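## Task

Rotate the purple-handled tap on the clamped Schlenk flask's side arm to the closed position, so the handle lies crosswise to the side arm. The flask must stay clamped exactly as it is, the stopper must remain seated in the neck, the stand must not be moved, and no glass may break.

## Robot and tools

ROBOT. Two arms, left_arm and right_arm, each on its own carriage (left_rail, right_rail) on a single floor track along y at x = 0. left_rail is always the one at larger y. Each base sits at x = 0, y = its carriage position_m, z = 0.04 m, facing +x. left_arm's gripper fingers are rigid; right_arm's fingers can fold, so grip with the outer quarter of the pads near the tips, and avoid jabbing fingertips into surfaces.

SCENE FRAME. Fixed to the table: table top z = 0, +z up, +x the way the arms face, +y to their left, y = 0 mid-track. The table starts at x = 0.17 m. Result positions are in metres, orientations as quaternions wxyz, velocities in m/s and rad/s. end_effector_position is the point between the pads when closed; fingertips extend about 33 mm past it (9 mm when fully open). The gripper's fingers point along its own +z and close along its own y.

execute_actions(actions, cameras). Runs actions in sequence; an empty list just reports state and images. Each action may have "rows" (1 to 15), "steps" (1 to 450 control steps of 1/30 s, default 15, at least one per row), "until", and rail commands. A row is one flat list of 18 numbers in [-1, 1]: left_arm dx, dy, dz, rx, ry, rz, then left gripper position, force_limit, speed, then the same nine for right_arm. dx..rz are an offset, not a pose, measured from that arm's Hand target at the start of the action, in that Hand target's own axes; 1.0 = 0.6 m or 180 degrees; rx, ry, rz form one rotation vector. Every row counts from the same start, not from the previous row; a new action starts from the new Hand target, so repeating an offset moves further. Ramp offsets gradually (about +0.01 per row) for gentle motion. After the last row each arm keeps heading for that row's target. Gripper position: +1 fully open (140 mm), about -0.8 pads touch, -1 closes until blocked. force_limit -1..+1 sets squeeze (roughly 14 to 58 N); speed -1..+1 sets closing rate (about 30 to 250 mm/s), and faster closing grips harder. To leave a gripper unchanged, resend its last three numbers; 0 is a real command. Sending all six pose numbers as 0 re-commands the Hand target.

Rails: {"left_rail": {"position_m": ...}} (left -0.8 to 1.5, right -1.5 to 0.8 m; absolute positions on the track), plus speed_m_s 0.01 to 1 and acceleration_factor 0.1 to 1, or {"stop": true}. Then wait with {"steps": n, "until": {"left_rail": {"position_status": ["!=", "moving"]}}}. Keep the carriages at least about 0.78 m apart. Let a drive finish before aiming the gripper at scene points. Any out-of-range value or unknown name rejects the whole call.

move(target, speed, blend, stop_force, zero, blocking, cameras). Straight-line planned motion. target is one 18-number row or up to 15 such rows, same layout and scale as above; all offsets count from the Hand targets at the move's start. speed 0.002 to 0.5 m/s (default 0.25; rotation up to twice that in rad/s), one value or one per target. blend in m rounds corners. stop_force 3 to 40 N ends an arm's path on contact; unreliable while the gripper rotates, and not allowed with blocking=false. zero (default true) re-zeroes the force reference before the move. A move is capped at 10 s. Its result adds a "move:" line (done, off_target, moving, held, fault) and which limits acted (paced = clipped, held = steps withheld). While a non-blocking move runs, rows and new moves are refused; use wait or stop.

wait(seconds 0 to 10), stop() to brake a running move, zoom_image(camera, region [x0, y0, x1, y1] at most 504x504 px) on cam_high, cam_bench_left, cam_bench_mid, cam_bench_right, cam_left_wrist or cam_right_wrist (all 896x504), zero_wrist_force(arm), finished_scene(scene = current scene number), which is final.

RESULTS. Joint positions/velocities per arm: rail (m), then shoulder pan, shoulder lift, elbow, wrist 1, wrist 2, wrist 3 (rad). Hand target is what the next offsets count from. Each step the commanded pose is clipped to within 150 mm and 16 degrees of the measured one. object_status: 0 moving, 1 blocked while opening, 2 holding (blocked while closing), 3 reached or pads met. position_measured is in counts (3 open, 230 pads meet). Wrist force and torque are in the gripper's own axes; a third line shows the peak since last report. Joint torque readings include the arm's weight. Rail position_status: moving, done, contact_stop, time_out, stopped, stopped_with_arm, stopped_for_other_arm, stopped_for_other_carriage; position_answer taken or not_taken.

CAUTIONS. The flask glass breaks easily: approach the tap handle slowly, grip it lightly and turn about the tap's axis without pulling the side arm, and do not bump the clamp, stand or stopper. Contact torque on wrist joints is limited to 26.3 N m (141 for the others) and about 150 N net force trips a 10 s fault stop; avoid levering on the gripper. Never let arms or carriages collide, and never knock anything off the table. Long holds or straining for unreachable poses heat motors and can trigger an over-temperature stop.

Each tool is called after "Call:" in YAML: its name, and indented under it one key for each argument.

## Session

Call:
execute_actions:
  actions: []

Scene clock: 0.00 s.
left_arm: end_effector_position=(+0.3456, +0.8387, +0.5800) position_measured=3 object_status=3 end_effector_quat_wxyz=(+0.000, +1.000, +0.000, +0.000) | right_arm: end_effector_position=(+0.3456, -1.1254, +0.5800) position_measured=3 object_status=3 end_effector_quat_wxyz=(+0.000, +1.000, +0.000, +0.000)
Joint positions: left_arm=[0.811 -0.316 -1.725 0.971 -0.816 -1.571 2.826] | right_arm=[-1.153 -0.316 -1.725 0.971 -0.816 -1.571 2.826]
Joint velocities: within noise
Joint torques (N m): no reading
Wrist force (N): no reading
Wrist torque (N m): no reading
Wrist force, peak (N): no reading
Hand target: left_arm +0.3456, +0.8387, +0.5800; +0.000, +1.000, +0.000, +0.000 | right_arm +0.3456, -1.1254, +0.5800; +0.000, +1.000, +0.000, +0.000
Tool commands: left_gripper/position=+1.0 left_gripper/force_limit=+1.0 left_gripper/speed=+1.0 right_gripper/position=+1.0 right_gripper/force_limit=+1.0 right_gripper/speed=+1.0
left_rail: position_m=0.811 position_status=done
right_rail: position_m=-1.153 position_status=done

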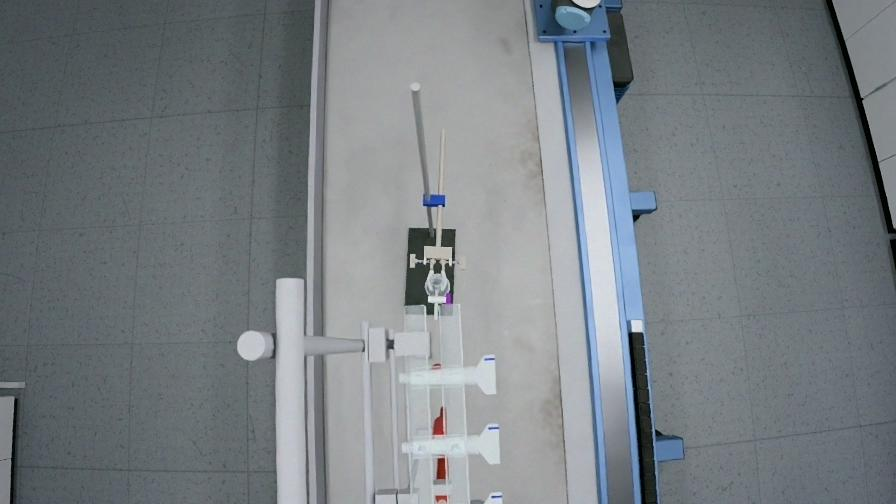

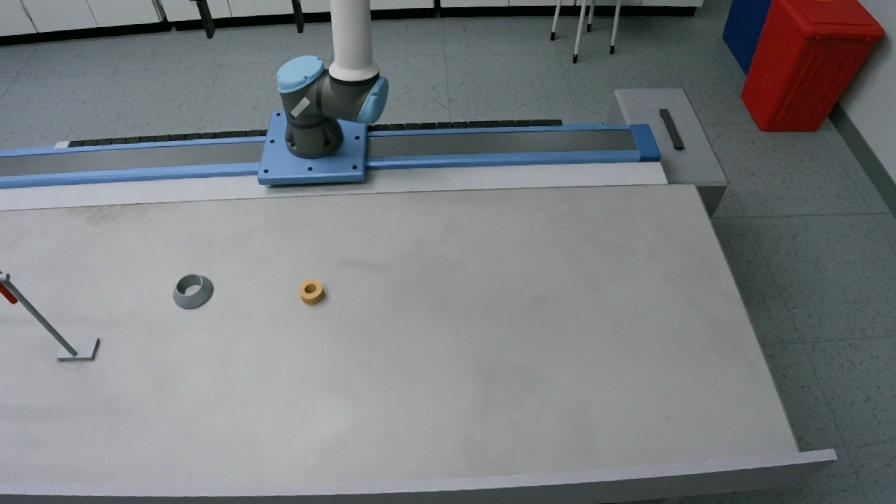

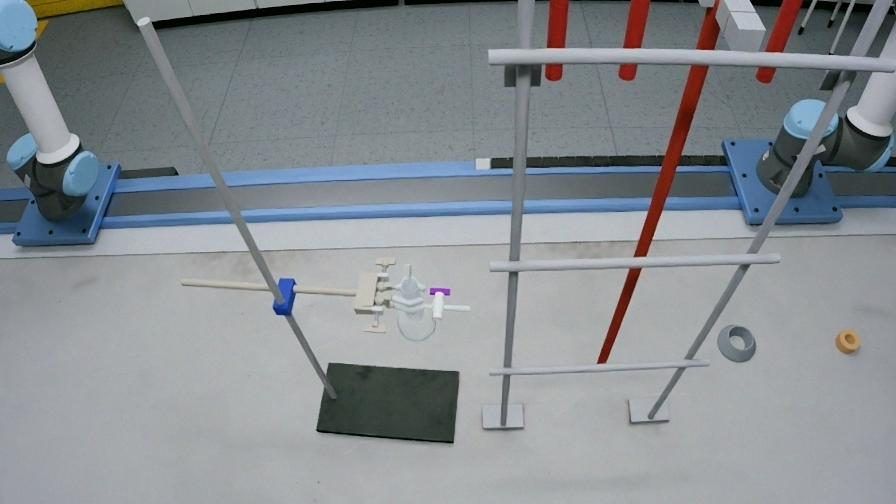

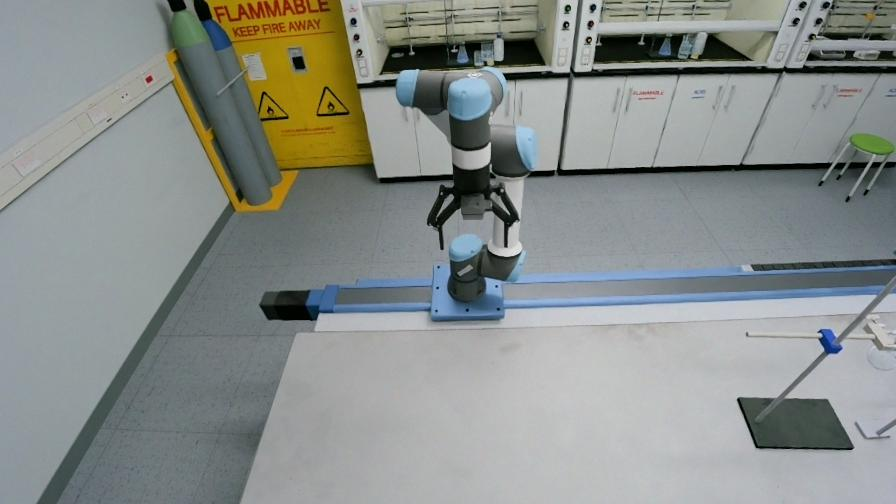

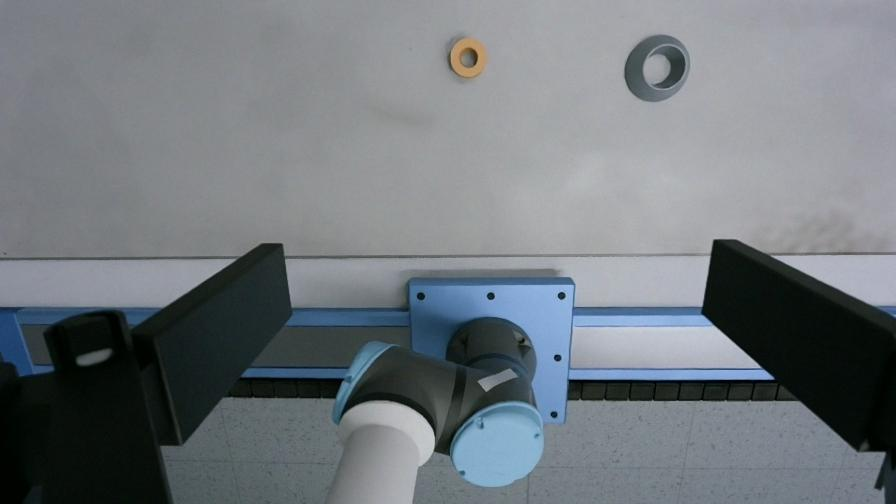

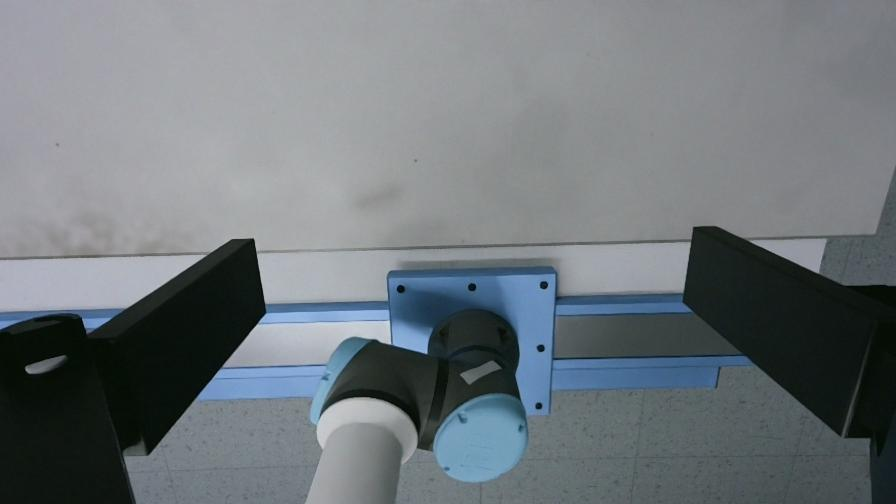

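Call:
zoom_image:
  camera: "cam_bench_mid"
  region: [340, 240, 500, 350]

Call:
zoom_image:
  camera: "cam_high"
  region: [380, 220, 500, 330]

Call:
zoom_image:
  camera: "cam_bench_right"
  region: [700, 250, 896, 470]

Scaled by 3.150.

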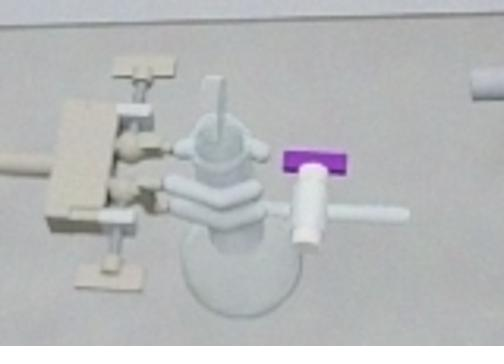

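Scaled by 4.200.

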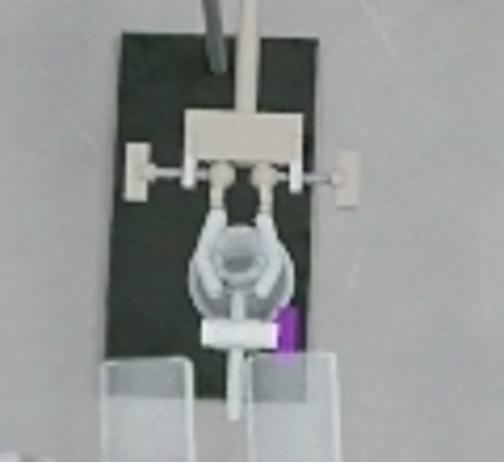

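Scaled by 2.291.

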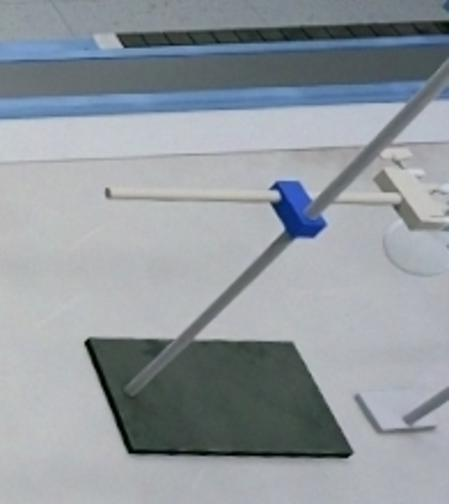

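Call:
zoom_image:
  camera: "cam_high"
  region: [200, 230, 560, 504]

Call:
zoom_image:
  camera: "cam_bench_mid"
  region: [470, 0, 896, 270]

Call:
zoom_image:
  camera: "cam_bench_mid"
  region: [390, 270, 480, 330]

Call:
zoom_image:
  camera: "cam_high"
  region: [415, 270, 475, 330]

Scaled by 1.400.

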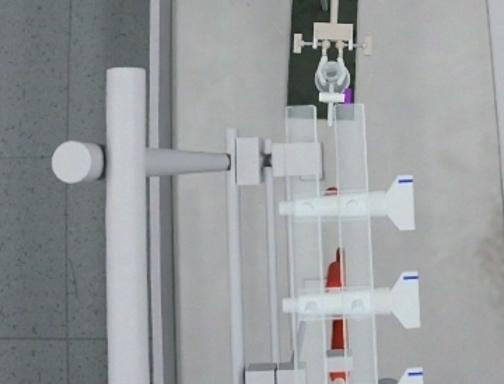

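Scaled by 1.183.

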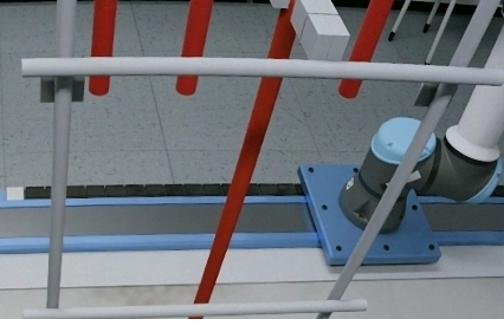

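Scaled by 5.600.

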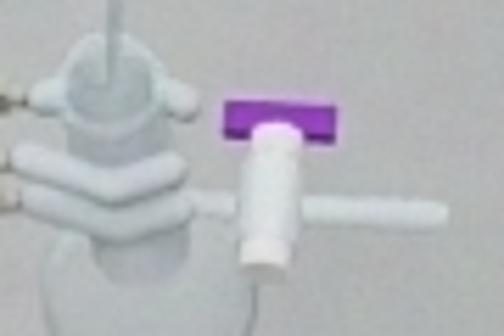

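Scaled by 8.400.

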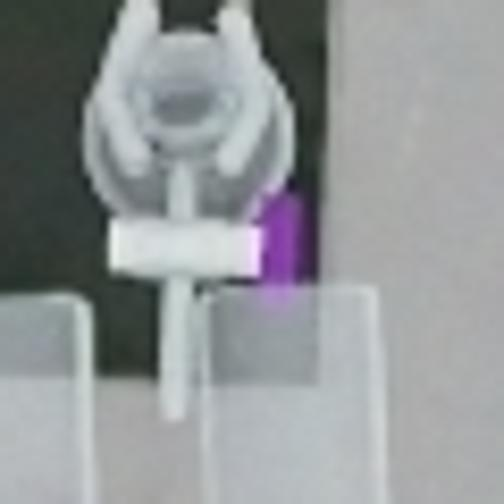

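Call:
execute_actions:
  actions:
    - {"right_rail": {"position_m": -0.45, "speed_m_s": 0.8, "acceleration_factor": 0.6}, "steps": 150, "until": {"right_rail": {"position_status": ["!=", "moving"]}}}
  cameras: ["cam_bench_mid", "cam_right_wrist"]

Scene clock: 25.43 s.
left_arm: end_effector_position=(+0.3456, +0.8387, +0.5800) position_measured=3 object_status=3 end_effector_quat_wxyz=(+0.000, +1.000, +0.000, +0.000) | right_arm: end_effector_position=(+0.3456, -0.4228, +0.5800) position_measured=3 object_status=3 end_effector_quat_wxyz=(+0.000, +1.000, +0.000, +0.000)
Joint positions: left_arm=[0.811 -0.316 -1.725 0.971 -0.816 -1.571 2.826] | right_arm=[-0.45 -0.316 -1.725 0.971 -0.816 -1.571 2.826]
Joint velocities: within noise
Joint torques (N m): left_arm=[-0.33 -12.74 -18.4 -3.87 0.12 0.16] | right_arm=[0.54 -12.7 -17.9 -3.58 0.2 0.16]
Wrist force (N): left_arm=[-0.1 0.2 0.1] | right_arm=[0.0 0.3 0.0]
Wrist torque (N m): left_arm=[0.06 0.03 0.00] | right_arm=[0.06 0.00 0.00]
Wrist force, peak (N): left_arm=[-0.3 0.4 0.5] | right_arm=[-0.1 2.1 0.0]
Hand target: left_arm +0.3456, +0.8387, +0.5800; +0.000, +1.000, +0.000, +0.000 | right_arm +0.3456, -0.4228, +0.5800; +0.000, +1.000, +0.000, +0.000
Tool commands: left_gripper/position=+1.0 left_gripper/force_limit=+1.0 left_gripper/speed=+1.0 right_gripper/position=+1.0 right_gripper/force_limit=+1.0 right_gripper/speed=+1.0
left_rail: position_m=0.811 position_status=done
right_rail: position_m=-0.450 speed_m_s=0.80 position_status=done
camera_calibration:
cam_right_wrist: T_world_to_cam=[[-0.031272, -0.999466, 0.0094295, -0.405301], [-0.949091, 0.0326518, 0.313305, 0.172317], [-0.313445, 0.00084823, -0.949606, 0.804206], [0, 0, 0, 1]] pos_world=[0.402945, -0.411393, 0.713512]
Images, in order (width x height): cam_bench_mid 896x504, cam_right_wrist 896x504.

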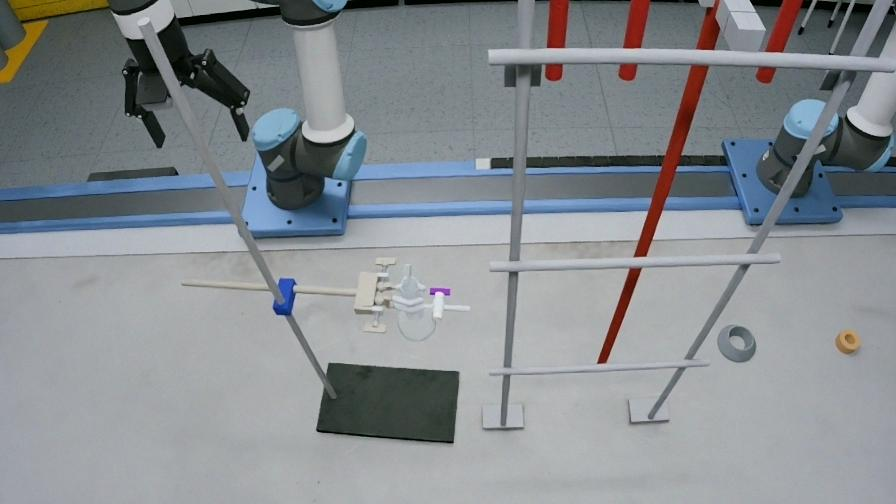

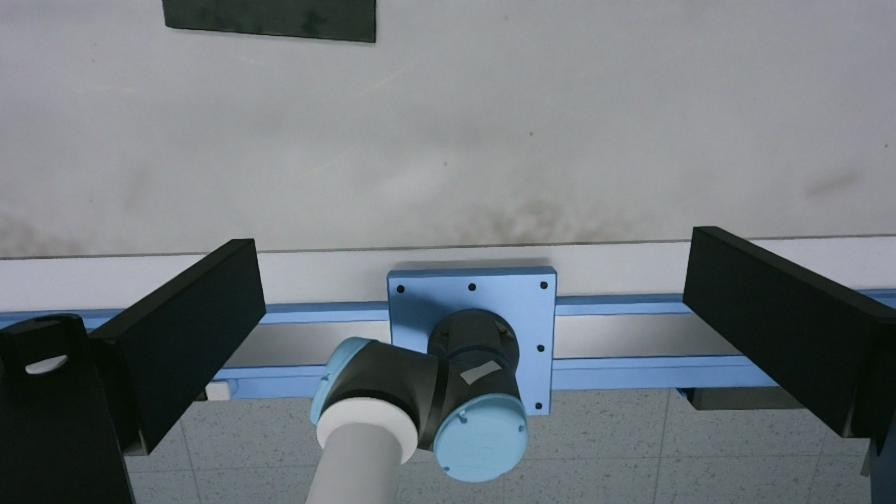

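Call:
move:
  target: [0,0,0,0,0,0,1,1,1, 0.0157,-0.5713,0.325,0,0.5,0,-0.08,-1,0]
  speed: 0.25
  cameras: ["cam_right_wrist", "cam_bench_mid", "cam_bench_right"]

Scene clock: 30.97 s.
left_arm: end_effector_position=(+0.3456, +0.8387, +0.5800) position_measured=3 object_status=3 end_effector_quat_wxyz=(+0.000, +1.000, +0.000, +0.000) | right_arm: end_effector_position=(+0.3550, -0.0800, +0.3850) position_measured=139 object_status=3 end_effector_quat_wxyz=(+0.000, +0.707, +0.000, +0.707)
Joint positions: left_arm=[0.811 -0.316 -1.725 0.971 -0.816 -1.571 2.826] | right_arm=[-0.45 1.087 -1.271 2.239 -4.11 -2.658 3.142]
Joint velocities: within noise
Joint torques (N m): left_arm=[-0.14 -13.15 -15.46 -4.58 0.06 0.15] | right_arm=[-8.93 -20.17 -21.97 -2.51 1.71 -1.87]
Wrist force (N): left_arm=[0.0 0.2 0.2] | right_arm=[1.5 -0.1 0.8]
Wrist torque (N m): left_arm=[0.04 0.01 0.01] | right_arm=[0.20 -0.43 -0.07]
Wrist force, peak (N): left_arm=[-0.1 0.1 0.7] | right_arm=[2.4 -0.6 0.4]
Hand target: left_arm +0.3456, +0.8387, +0.5800; +0.000, +1.000, +0.000, +0.000 | right_arm +0.3550, -0.0800, +0.3850; +0.000, +0.707, +0.000, +0.707
Off the commanded pose: left_arm 0.000 m, 0 deg | right_arm 0.000 m, 0 deg.
left_rail: position_m=0.811 position_status=done
right_rail: position_m=-0.450 speed_m_s=0.80 position_status=done
move: done
camera_calibration:
cam_right_wrist: T_world_to_cam=[[-0.00944099, -0.999466, -0.0312904, -0.0526287], [-0.313458, 0.0326726, -0.94904, 0.491511], [0.949555, 0.000848346, -0.313599, -0.0715615], [0, 0, 0, 1]] pos_world=[0.221523, -0.0685988, 0.442375]
Images, in order (width x height): cam_bench_mid 896x504, cam_bench_right 896x504, cam_right_wrist 896x504.

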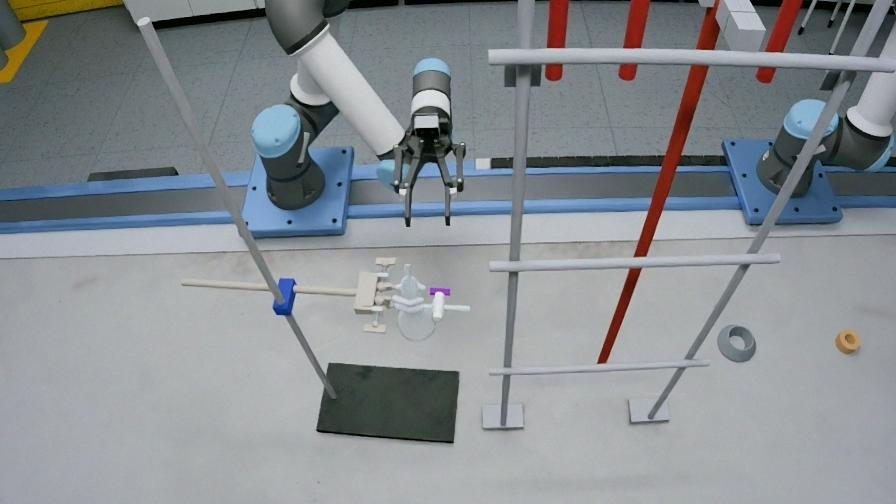

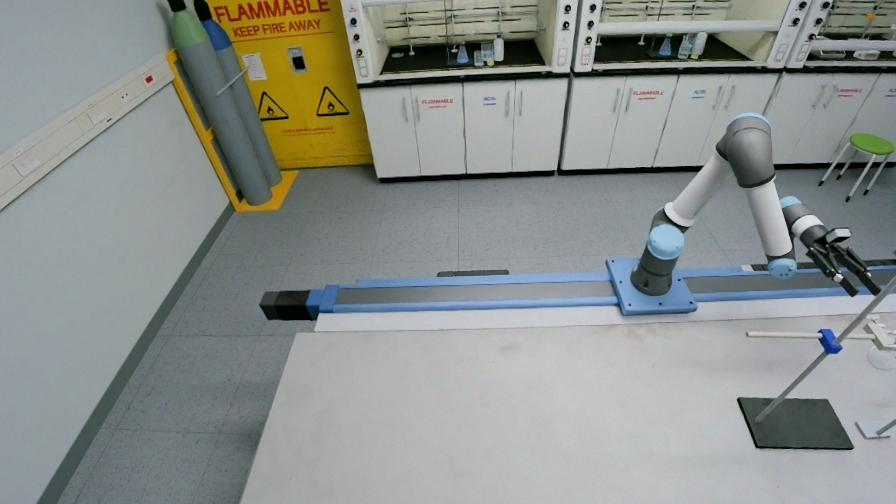

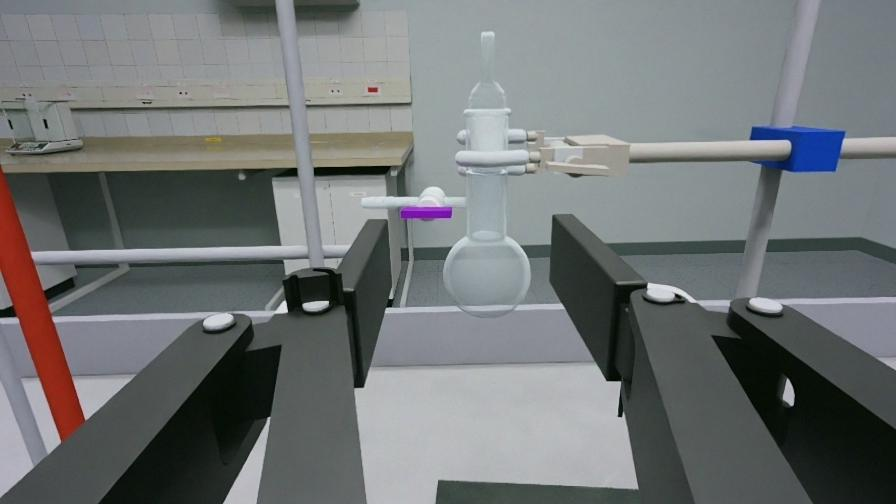

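Call:
zoom_image:
  camera: "cam_right_wrist"
  region: [340, 140, 560, 264]

Call:
zoom_image:
  camera: "cam_right_wrist"
  region: [380, 175, 480, 235]

Scaled by 2.291.

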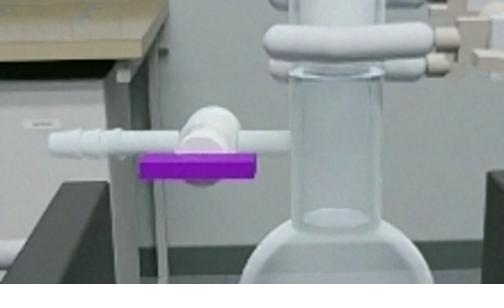

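Scaled by 5.040.

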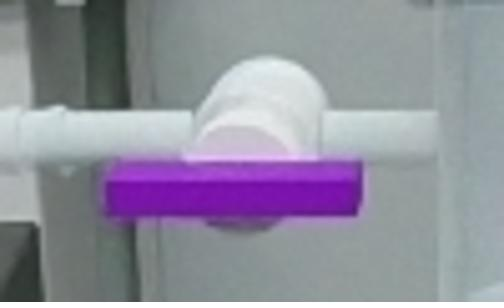

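Call:
move:
  target: [0,0,0,0,0,0,1,1,1, -0.0133,-0.033,0.0917,0,0,-0.5,-0.32,-1,0]
  speed: 0.3
  cameras: ["cam_right_wrist", "cam_high"]

Scene clock: 39.93 s.
left_arm: end_effector_position=(+0.3456, +0.8387, +0.5800) position_measured=3 object_status=3 end_effector_quat_wxyz=(+0.000, +1.000, +0.000, +0.000) | right_arm: end_effector_position=(+0.4100, -0.0602, +0.3770) position_measured=169 object_status=3 end_effector_quat_wxyz=(+0.500, +0.500, +0.500, +0.500)
Joint positions: left_arm=[0.811 -0.316 -1.725 0.971 -0.816 -1.571 2.826] | right_arm=[-0.45 0.984 -1.199 2.159 -4.101 -2.555 1.571]
Joint velocities: within noise
Joint torques (N m): left_arm=[0.44 -13.53 -12.31 -4.55 0.16 0.08] | right_arm=[-9.18 -22.77 -21.89 -2.74 1.86 -2.01]
Wrist force (N): left_arm=[0.1 0.3 0.3] | right_arm=[0.0 0.3 1.1]
Wrist torque (N m): left_arm=[0.06 -0.02 0.01] | right_arm=[0.21 0.03 0.07]
Wrist force, peak (N): left_arm=[0.0 0.2 0.7] | right_arm=[2.1 -0.9 1.2]
Hand target: left_arm +0.3456, +0.8387, +0.5800; +0.000, +1.000, +0.000, +0.000 | right_arm +0.4100, -0.0602, +0.3770; +0.500, +0.500, +0.500, +0.500
Off the commanded pose: left_arm 0.000 m, 0 deg | right_arm 0.000 m, 0 deg.
left_rail: position_m=0.811 position_status=done
right_rail: position_m=-0.450 speed_m_s=0.80 position_status=done
move: done
camera_calibration:
cam_right_wrist: T_world_to_cam=[[-0.00936028, -0.0314599, 0.999461, -0.362977], [-0.313313, -0.949083, -0.0328084, 0.0959552], [0.949604, -0.313451, -0.000973107, -0.263127], [0, 0, 0, 1]] pos_world=[0.276533, -0.0028272, 0.365674]
Images, in order (width x height): cam_high 896x504, cam_right_wrist 896x504.

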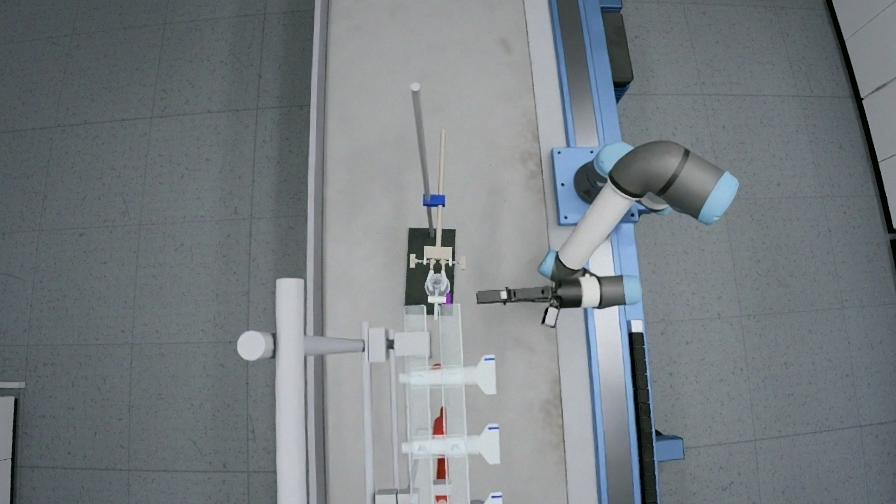

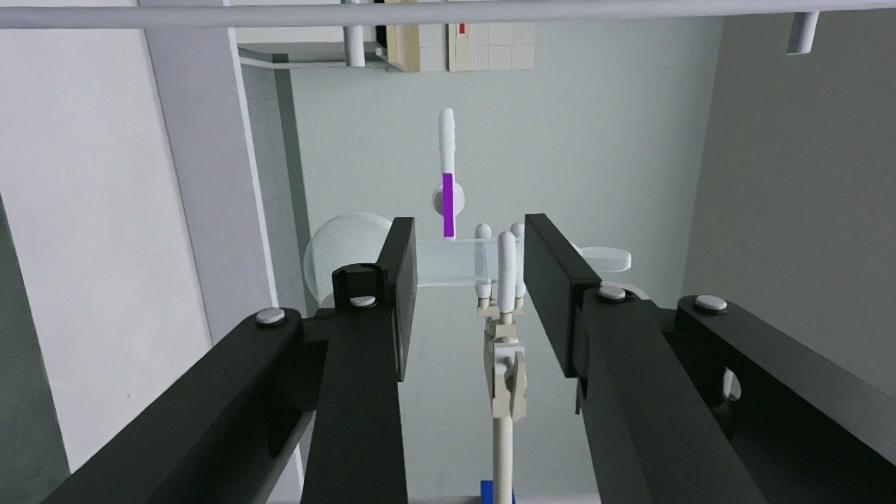

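Call:
zoom_image:
  camera: "cam_right_wrist"
  region: [390, 140, 550, 260]

Call:
zoom_image:
  camera: "cam_right_wrist"
  region: [420, 160, 480, 250]

Scaled by 3.150.

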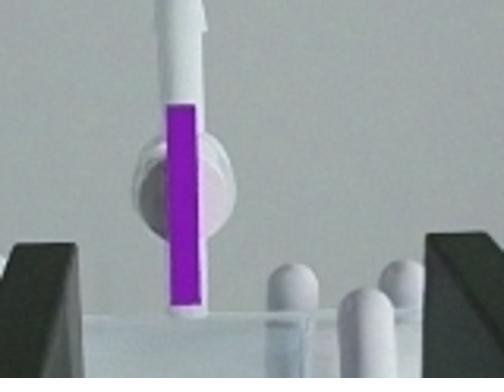

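Scaled by 5.600.

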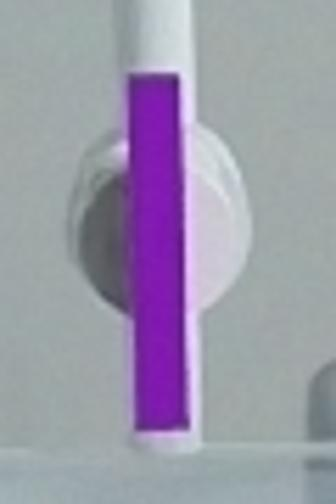

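Call:
move:
  target: [0,0,0,0,0,0,1,1,1, 0,-0.0125,0.05,0,0,0,-0.56,-1,0]
  speed: 0.1
  cameras: ["cam_right_wrist"]

Call:
zoom_image:
  camera: "cam_right_wrist"
  region: [400, 150, 540, 270]

Scene clock: 45.47 s.
left_arm: end_effector_position=(+0.3456, +0.8387, +0.5800) position_measured=3 object_status=3 end_effector_quat_wxyz=(+0.000, +1.000, +0.000, +0.000) | right_arm: end_effector_position=(+0.4399, -0.0602, +0.3696) position_measured=200 object_status=3 end_effector_quat_wxyz=(+0.500, +0.500, +0.500, +0.500)
Joint positions: left_arm=[0.811 -0.316 -1.725 0.971 -0.816 -1.571 2.826] | right_arm=[-0.45 0.921 -1.168 2.138 -4.112 -2.492 1.571]
Joint velocities: within noise
Joint torques (N m): left_arm=[0.29 -14.02 -12.27 -4.53 0.24 0.11] | right_arm=[-9.23 -23.49 -21.96 -2.68 1.69 -0.57]
Wrist force (N): left_arm=[0.1 0.2 0.6] | right_arm=[0.6 0.5 1.1]
Wrist torque (N m): left_arm=[0.04 -0.01 0.00] | right_arm=[0.26 -0.11 0.09]
Wrist force, peak (N): left_arm=[0.1 0.4 0.6] | right_arm=[0.7 0.4 1.9]
Hand target: left_arm +0.3456, +0.8387, +0.5800; +0.000, +1.000, +0.000, +0.000 | right_arm +0.4400, -0.0602, +0.3695; +0.500, +0.500, +0.500, +0.500
Off the commanded pose: left_arm 0.000 m, 0 deg | right_arm 0.000 m, 0 deg.
left_rail: position_m=0.811 position_status=done
right_rail: position_m=-0.450 speed_m_s=0.80 position_status=done
move: done
camera_calibration:
cam_right_wrist: T_world_to_cam=[[-0.00942357, -0.0313685, 0.999463, -0.35519], [-0.313308, -0.949087, -0.0327415, 0.105051], [0.949605, -0.313448, -0.000884211, -0.291567], [0, 0, 0, 1]] pos_world=[0.30644, -0.00283005, 0.358182]
Images, in order (width x height): cam_right_wrist 896x504.

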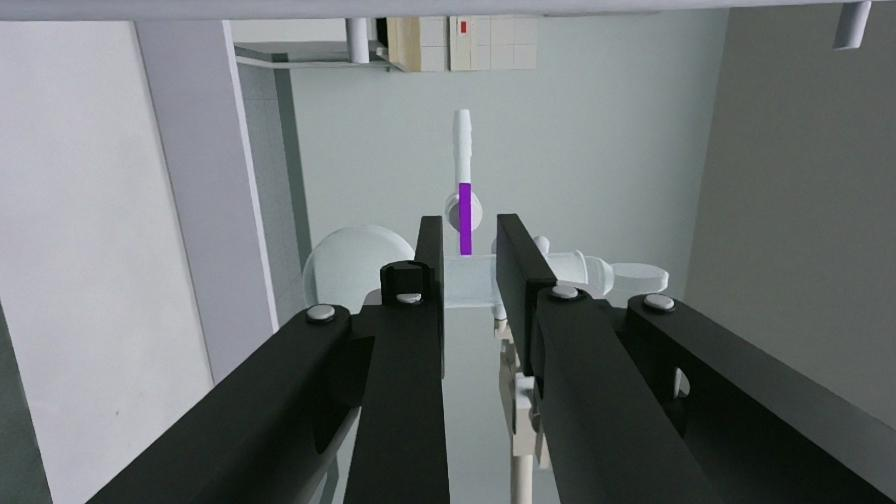

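Scaled by 3.600.

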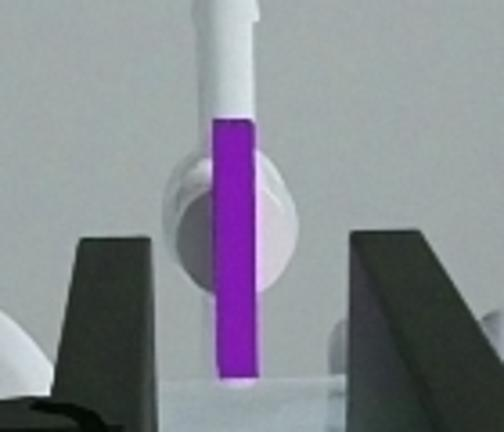

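Call:
move:
  target: [0,0,0,0,0,0,1,1,1, 0.0015,0.0005,0.05,0,0,0,-0.56,-1,0]
  speed: 0.06
  stop_force: 6
  cameras: ["cam_right_wrist", "cam_high", "cam_bench_mid"]

Call:
zoom_image:
  camera: "cam_right_wrist"
  region: [400, 150, 540, 290]

Call:
zoom_image:
  camera: "cam_high"
  region: [415, 270, 515, 330]

Call:
zoom_image:
  camera: "cam_bench_mid"
  region: [390, 240, 490, 330]

Scene clock: 52.70 s.
left_arm: end_effector_position=(+0.3456, +0.8387, +0.5800) position_measured=3 object_status=3 end_effector_quat_wxyz=(+0.000, +1.000, +0.000, +0.000) | right_arm: end_effector_position=(+0.4700, -0.0593, +0.3698) position_measured=200 object_status=3 end_effector_quat_wxyz=(+0.500, +0.500, +0.500, +0.500)
Joint positions: left_arm=[0.811 -0.316 -1.725 0.971 -0.816 -1.571 2.826] | right_arm=[-0.45 0.863 -1.15 2.105 -4.097 -2.434 1.571]
Joint velocities: within noise
Joint torques (N m): left_arm=[0.37 -13.49 -12.01 -4.59 0.28 0.18] | right_arm=[-8.64 -25.14 -21.43 -0.6 1.63 -0.98]
Wrist force (N): left_arm=[-0.2 0.3 0.3] | right_arm=[0.6 0.2 1.1]
Wrist torque (N m): left_arm=[0.06 0.04 0.00] | right_arm=[0.19 -0.10 0.09]
Wrist force, peak (N): left_arm=[-0.2 0.2 0.6] | right_arm=[0.8 0.4 1.6]
Hand target: left_arm +0.3456, +0.8387, +0.5800; +0.000, +1.000, +0.000, +0.000 | right_arm +0.4700, -0.0593, +0.3698; +0.500, +0.500, +0.500, +0.500
Off the commanded pose: left_arm 0.000 m, 0 deg | right_arm 0.000 m, 0 deg.
left_rail: position_m=0.811 position_status=done
right_rail: position_m=-0.450 speed_m_s=0.80 position_status=done
move: done
camera_calibration:
cam_right_wrist: T_world_to_cam=[[-0.00943005, -0.0312564, 0.999467, -0.355147], [-0.313306, -0.949091, -0.032637, 0.115309], [0.949605, -0.313447, -0.000842846, -0.319882], [0, 0, 0, 1]] pos_world=[0.33654, -0.00192774, 0.358451]
Images, in order (width x height): cam_high 896x504, cam_bench_mid 896x504, cam_right_wrist 896x504.

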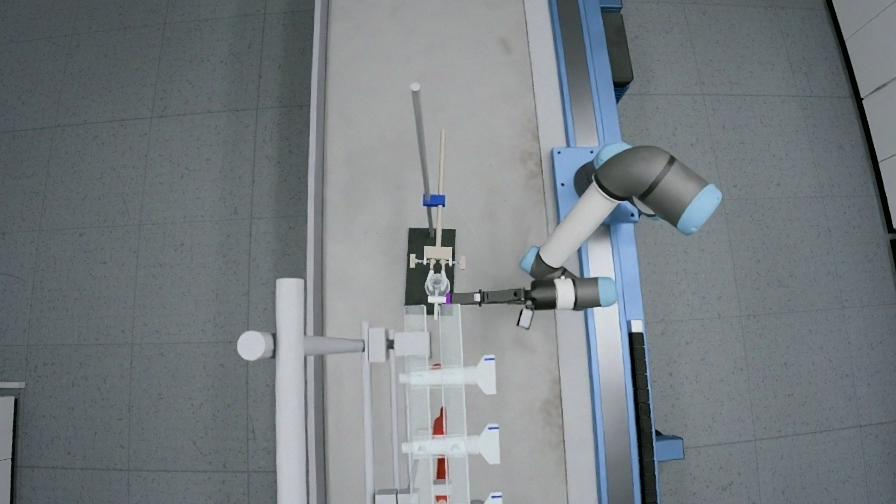

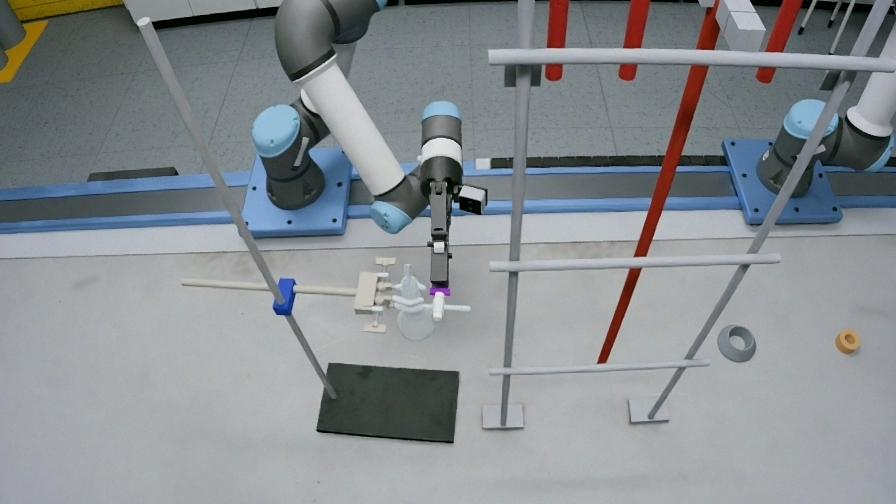

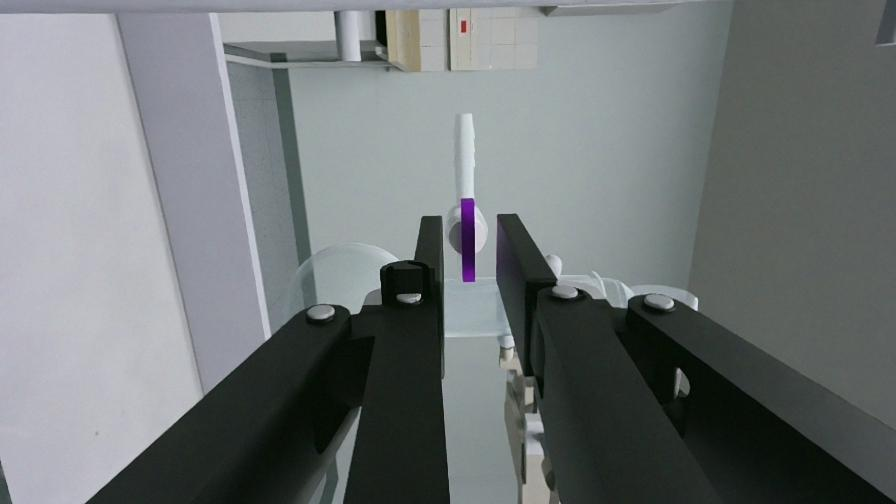

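Scaled by 3.600.

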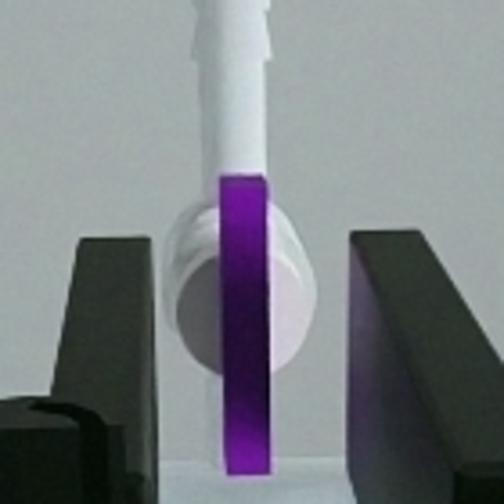

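Scaled by 5.040.

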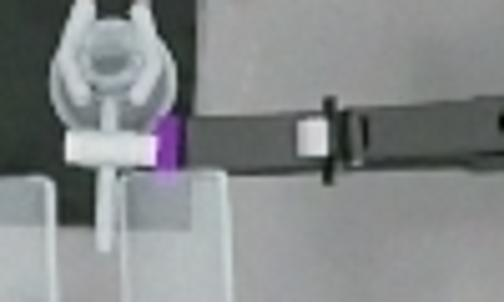

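Scaled by 5.040.

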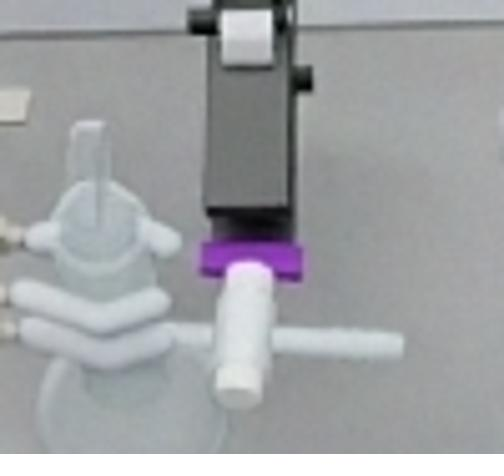

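Call:
move:
  target: [0,0,0,0,0,0,1,1,1, 0,-0.0008,0.0125,0,0,0,-0.56,-1,0]
  speed: 0.03
  stop_force: 5
  cameras: ["cam_right_wrist", "cam_high"]

Call:
zoom_image:
  camera: "cam_right_wrist"
  region: [400, 170, 540, 310]

Call:
zoom_image:
  camera: "cam_high"
  region: [415, 280, 475, 320]

Scene clock: 58.40 s.
left_arm: end_effector_position=(+0.3456, +0.8387, +0.5800) position_measured=3 object_status=3 end_effector_quat_wxyz=(+0.000, +1.000, +0.000, +0.000) | right_arm: end_effector_position=(+0.4775, -0.0593, +0.3693) position_measured=200 object_status=3 end_effector_quat_wxyz=(+0.500, +0.500, +0.500, +0.500)
Joint positions: left_arm=[0.811 -0.316 -1.725 0.971 -0.816 -1.571 2.826] | right_arm=[-0.45 0.849 -1.144 2.097 -4.095 -2.42 1.571]
Joint velocities: within noise
Joint torques (N m): left_arm=[0.52 -13.99 -12.49 -4.55 0.24 0.2] | right_arm=[-8.51 -25.26 -21.75 -0.56 1.6 1.31]
Wrist force (N): left_arm=[-0.2 0.1 0.4] | right_arm=[0.6 0.5 1.1]
Wrist torque (N m): left_arm=[0.02 0.04 0.00] | right_arm=[0.25 -0.08 0.08]
Wrist force, peak (N): left_arm=[0.1 0.4 0.6] | right_arm=[0.7 0.7 1.5]
Hand target: left_arm +0.3456, +0.8387, +0.5800; +0.000, +1.000, +0.000, +0.000 | right_arm +0.4775, -0.0593, +0.3693; +0.500, +0.500, +0.500, +0.500
Off the commanded pose: left_arm 0.000 m, 0 deg | right_arm 0.000 m, 0 deg.
left_rail: position_m=0.811 position_status=done
right_rail: position_m=-0.450 speed_m_s=0.80 position_status=done
move: done
camera_calibration:
cam_right_wrist: T_world_to_cam=[[-0.00942988, -0.0312726, 0.999466, -0.354597], [-0.313306, -0.949091, -0.0326524, 0.117649], [0.949605, -0.313447, -0.000848069, -0.327003], [0, 0, 0, 1]] pos_world=[0.34404, -0.00192747, 0.357972]
Images, in order (width x height): cam_high 896x504, cam_right_wrist 896x504.

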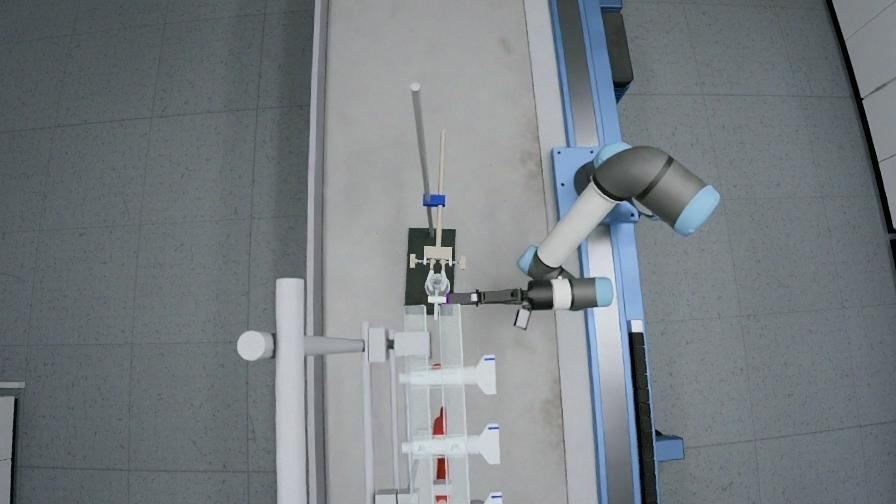

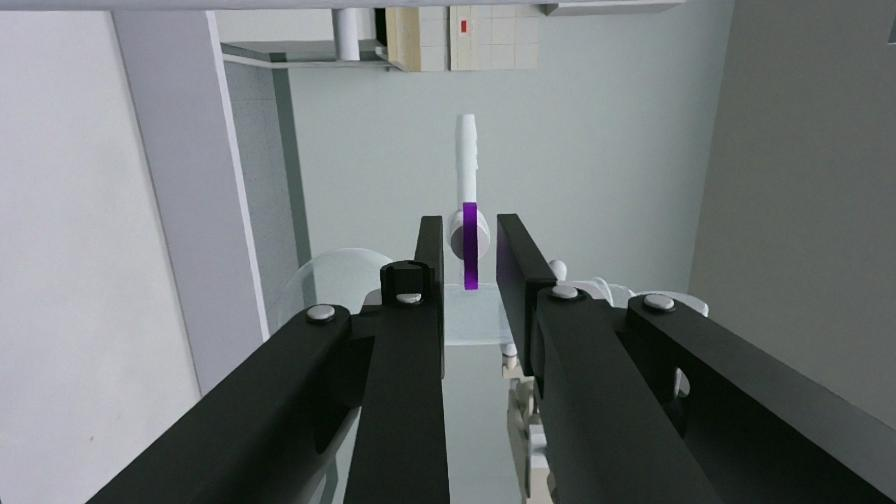

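Scaled by 3.600.

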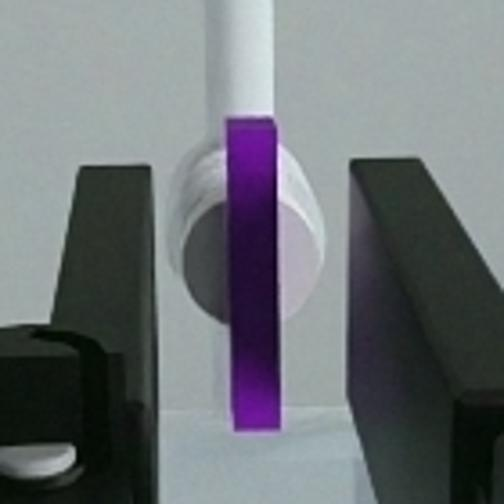

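Scaled by 8.400.

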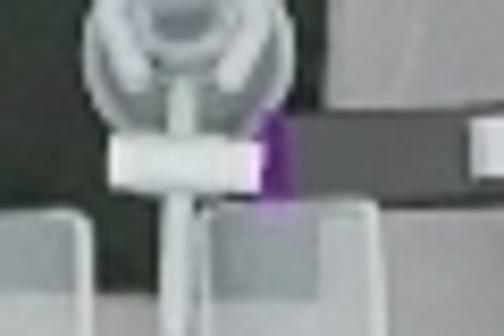

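Call:
move:
  target:
    - [0,0,0,0,0,0,1,1,1, 0.0006,0.0003,0.0033,0,0,0,-0.56,-1,-1]
    - [0,0,0,0,0,0,1,1,1, 0.0006,0.0003,0.0033,0,0,0,-0.70,-1,-1]
  speed: 0.03
  cameras: ["cam_right_wrist", "cam_high"]

Call:
zoom_image:
  camera: "cam_right_wrist"
  region: [400, 170, 540, 310]

Scene clock: 62.67 s.
left_arm: end_effector_position=(+0.3456, +0.8387, +0.5800) position_measured=3 object_status=3 end_effector_quat_wxyz=(+0.000, +1.000, +0.000, +0.000) | right_arm: end_effector_position=(+0.4795, -0.0589, +0.3695) position_measured=217 object_status=0 end_effector_quat_wxyz=(+0.500, +0.500, +0.500, +0.500)
Joint positions: left_arm=[0.811 -0.316 -1.725 0.971 -0.816 -1.571 2.826] | right_arm=[-0.45 0.846 -1.142 2.093 -4.093 -2.417 1.571]
Joint velocities: within noise
Joint torques (N m): left_arm=[0.52 -14.15 -12.53 -4.56 0.32 0.12] | right_arm=[-9.16 -26.27 -20.03 -0.61 1.56 0.56]
Wrist force (N): left_arm=[-0.1 0.1 0.3] | right_arm=[0.8 0.3 1.2]
Wrist torque (N m): left_arm=[0.03 0.03 0.00] | right_arm=[0.22 -0.13 0.09]
Wrist force, peak (N): left_arm=[0.0 0.3 0.6] | right_arm=[0.9 0.6 1.3]
Hand target: left_arm +0.3456, +0.8387, +0.5800; +0.000, +1.000, +0.000, +0.000 | right_arm +0.4795, -0.0589, +0.3695; +0.500, +0.500, +0.500, +0.500
Off the commanded pose: left_arm 0.000 m, 0 deg | right_arm 0.000 m, 0 deg.
left_rail: position_m=0.811 position_status=done
right_rail: position_m=-0.450 speed_m_s=0.80 position_status=done
move: done
camera_calibration:
cam_right_wrist: T_world_to_cam=[[-0.00942981, -0.0312724, 0.999466, -0.354747], [-0.313307, -0.949091, -0.0326522, 0.118617], [0.949605, -0.313447, -0.000848113, -0.32877], [0, 0, 0, 1]] pos_world=[0.34602, -0.00156766, 0.358152]
Images, in order (width x height): cam_high 896x504, cam_right_wrist 896x504.

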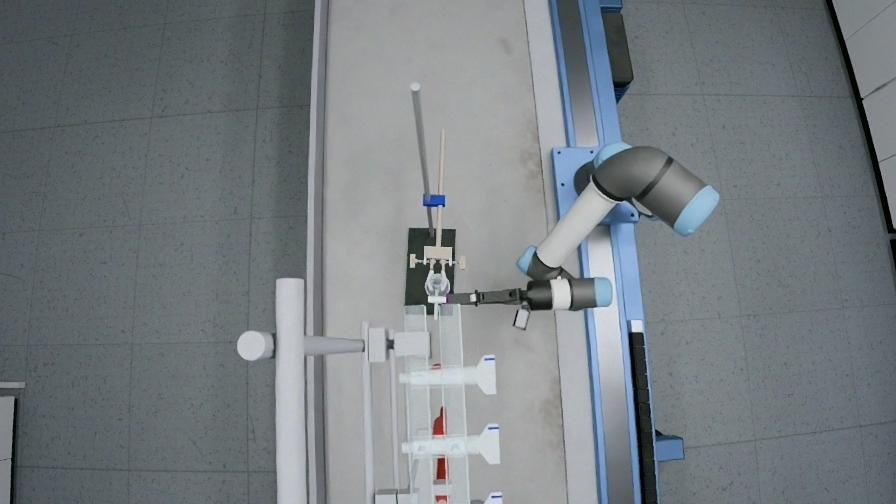

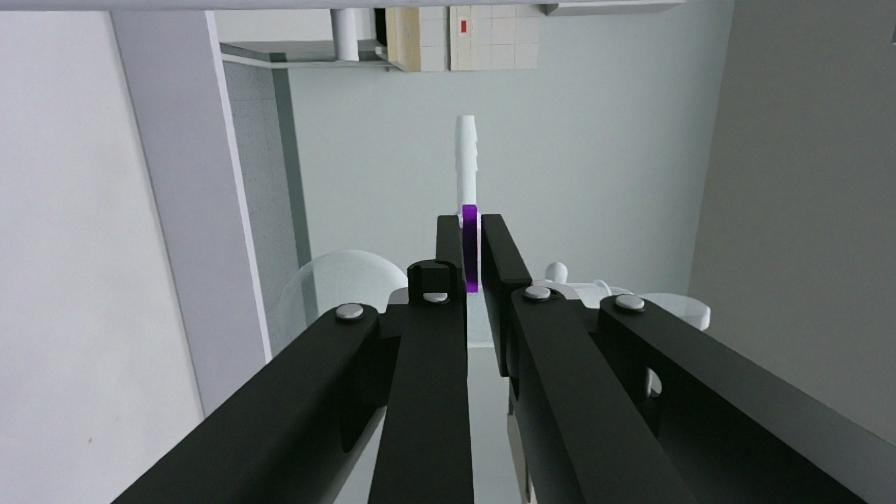

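Scaled by 3.600.

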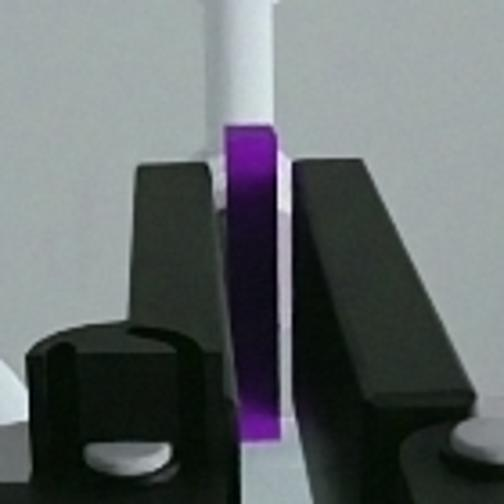

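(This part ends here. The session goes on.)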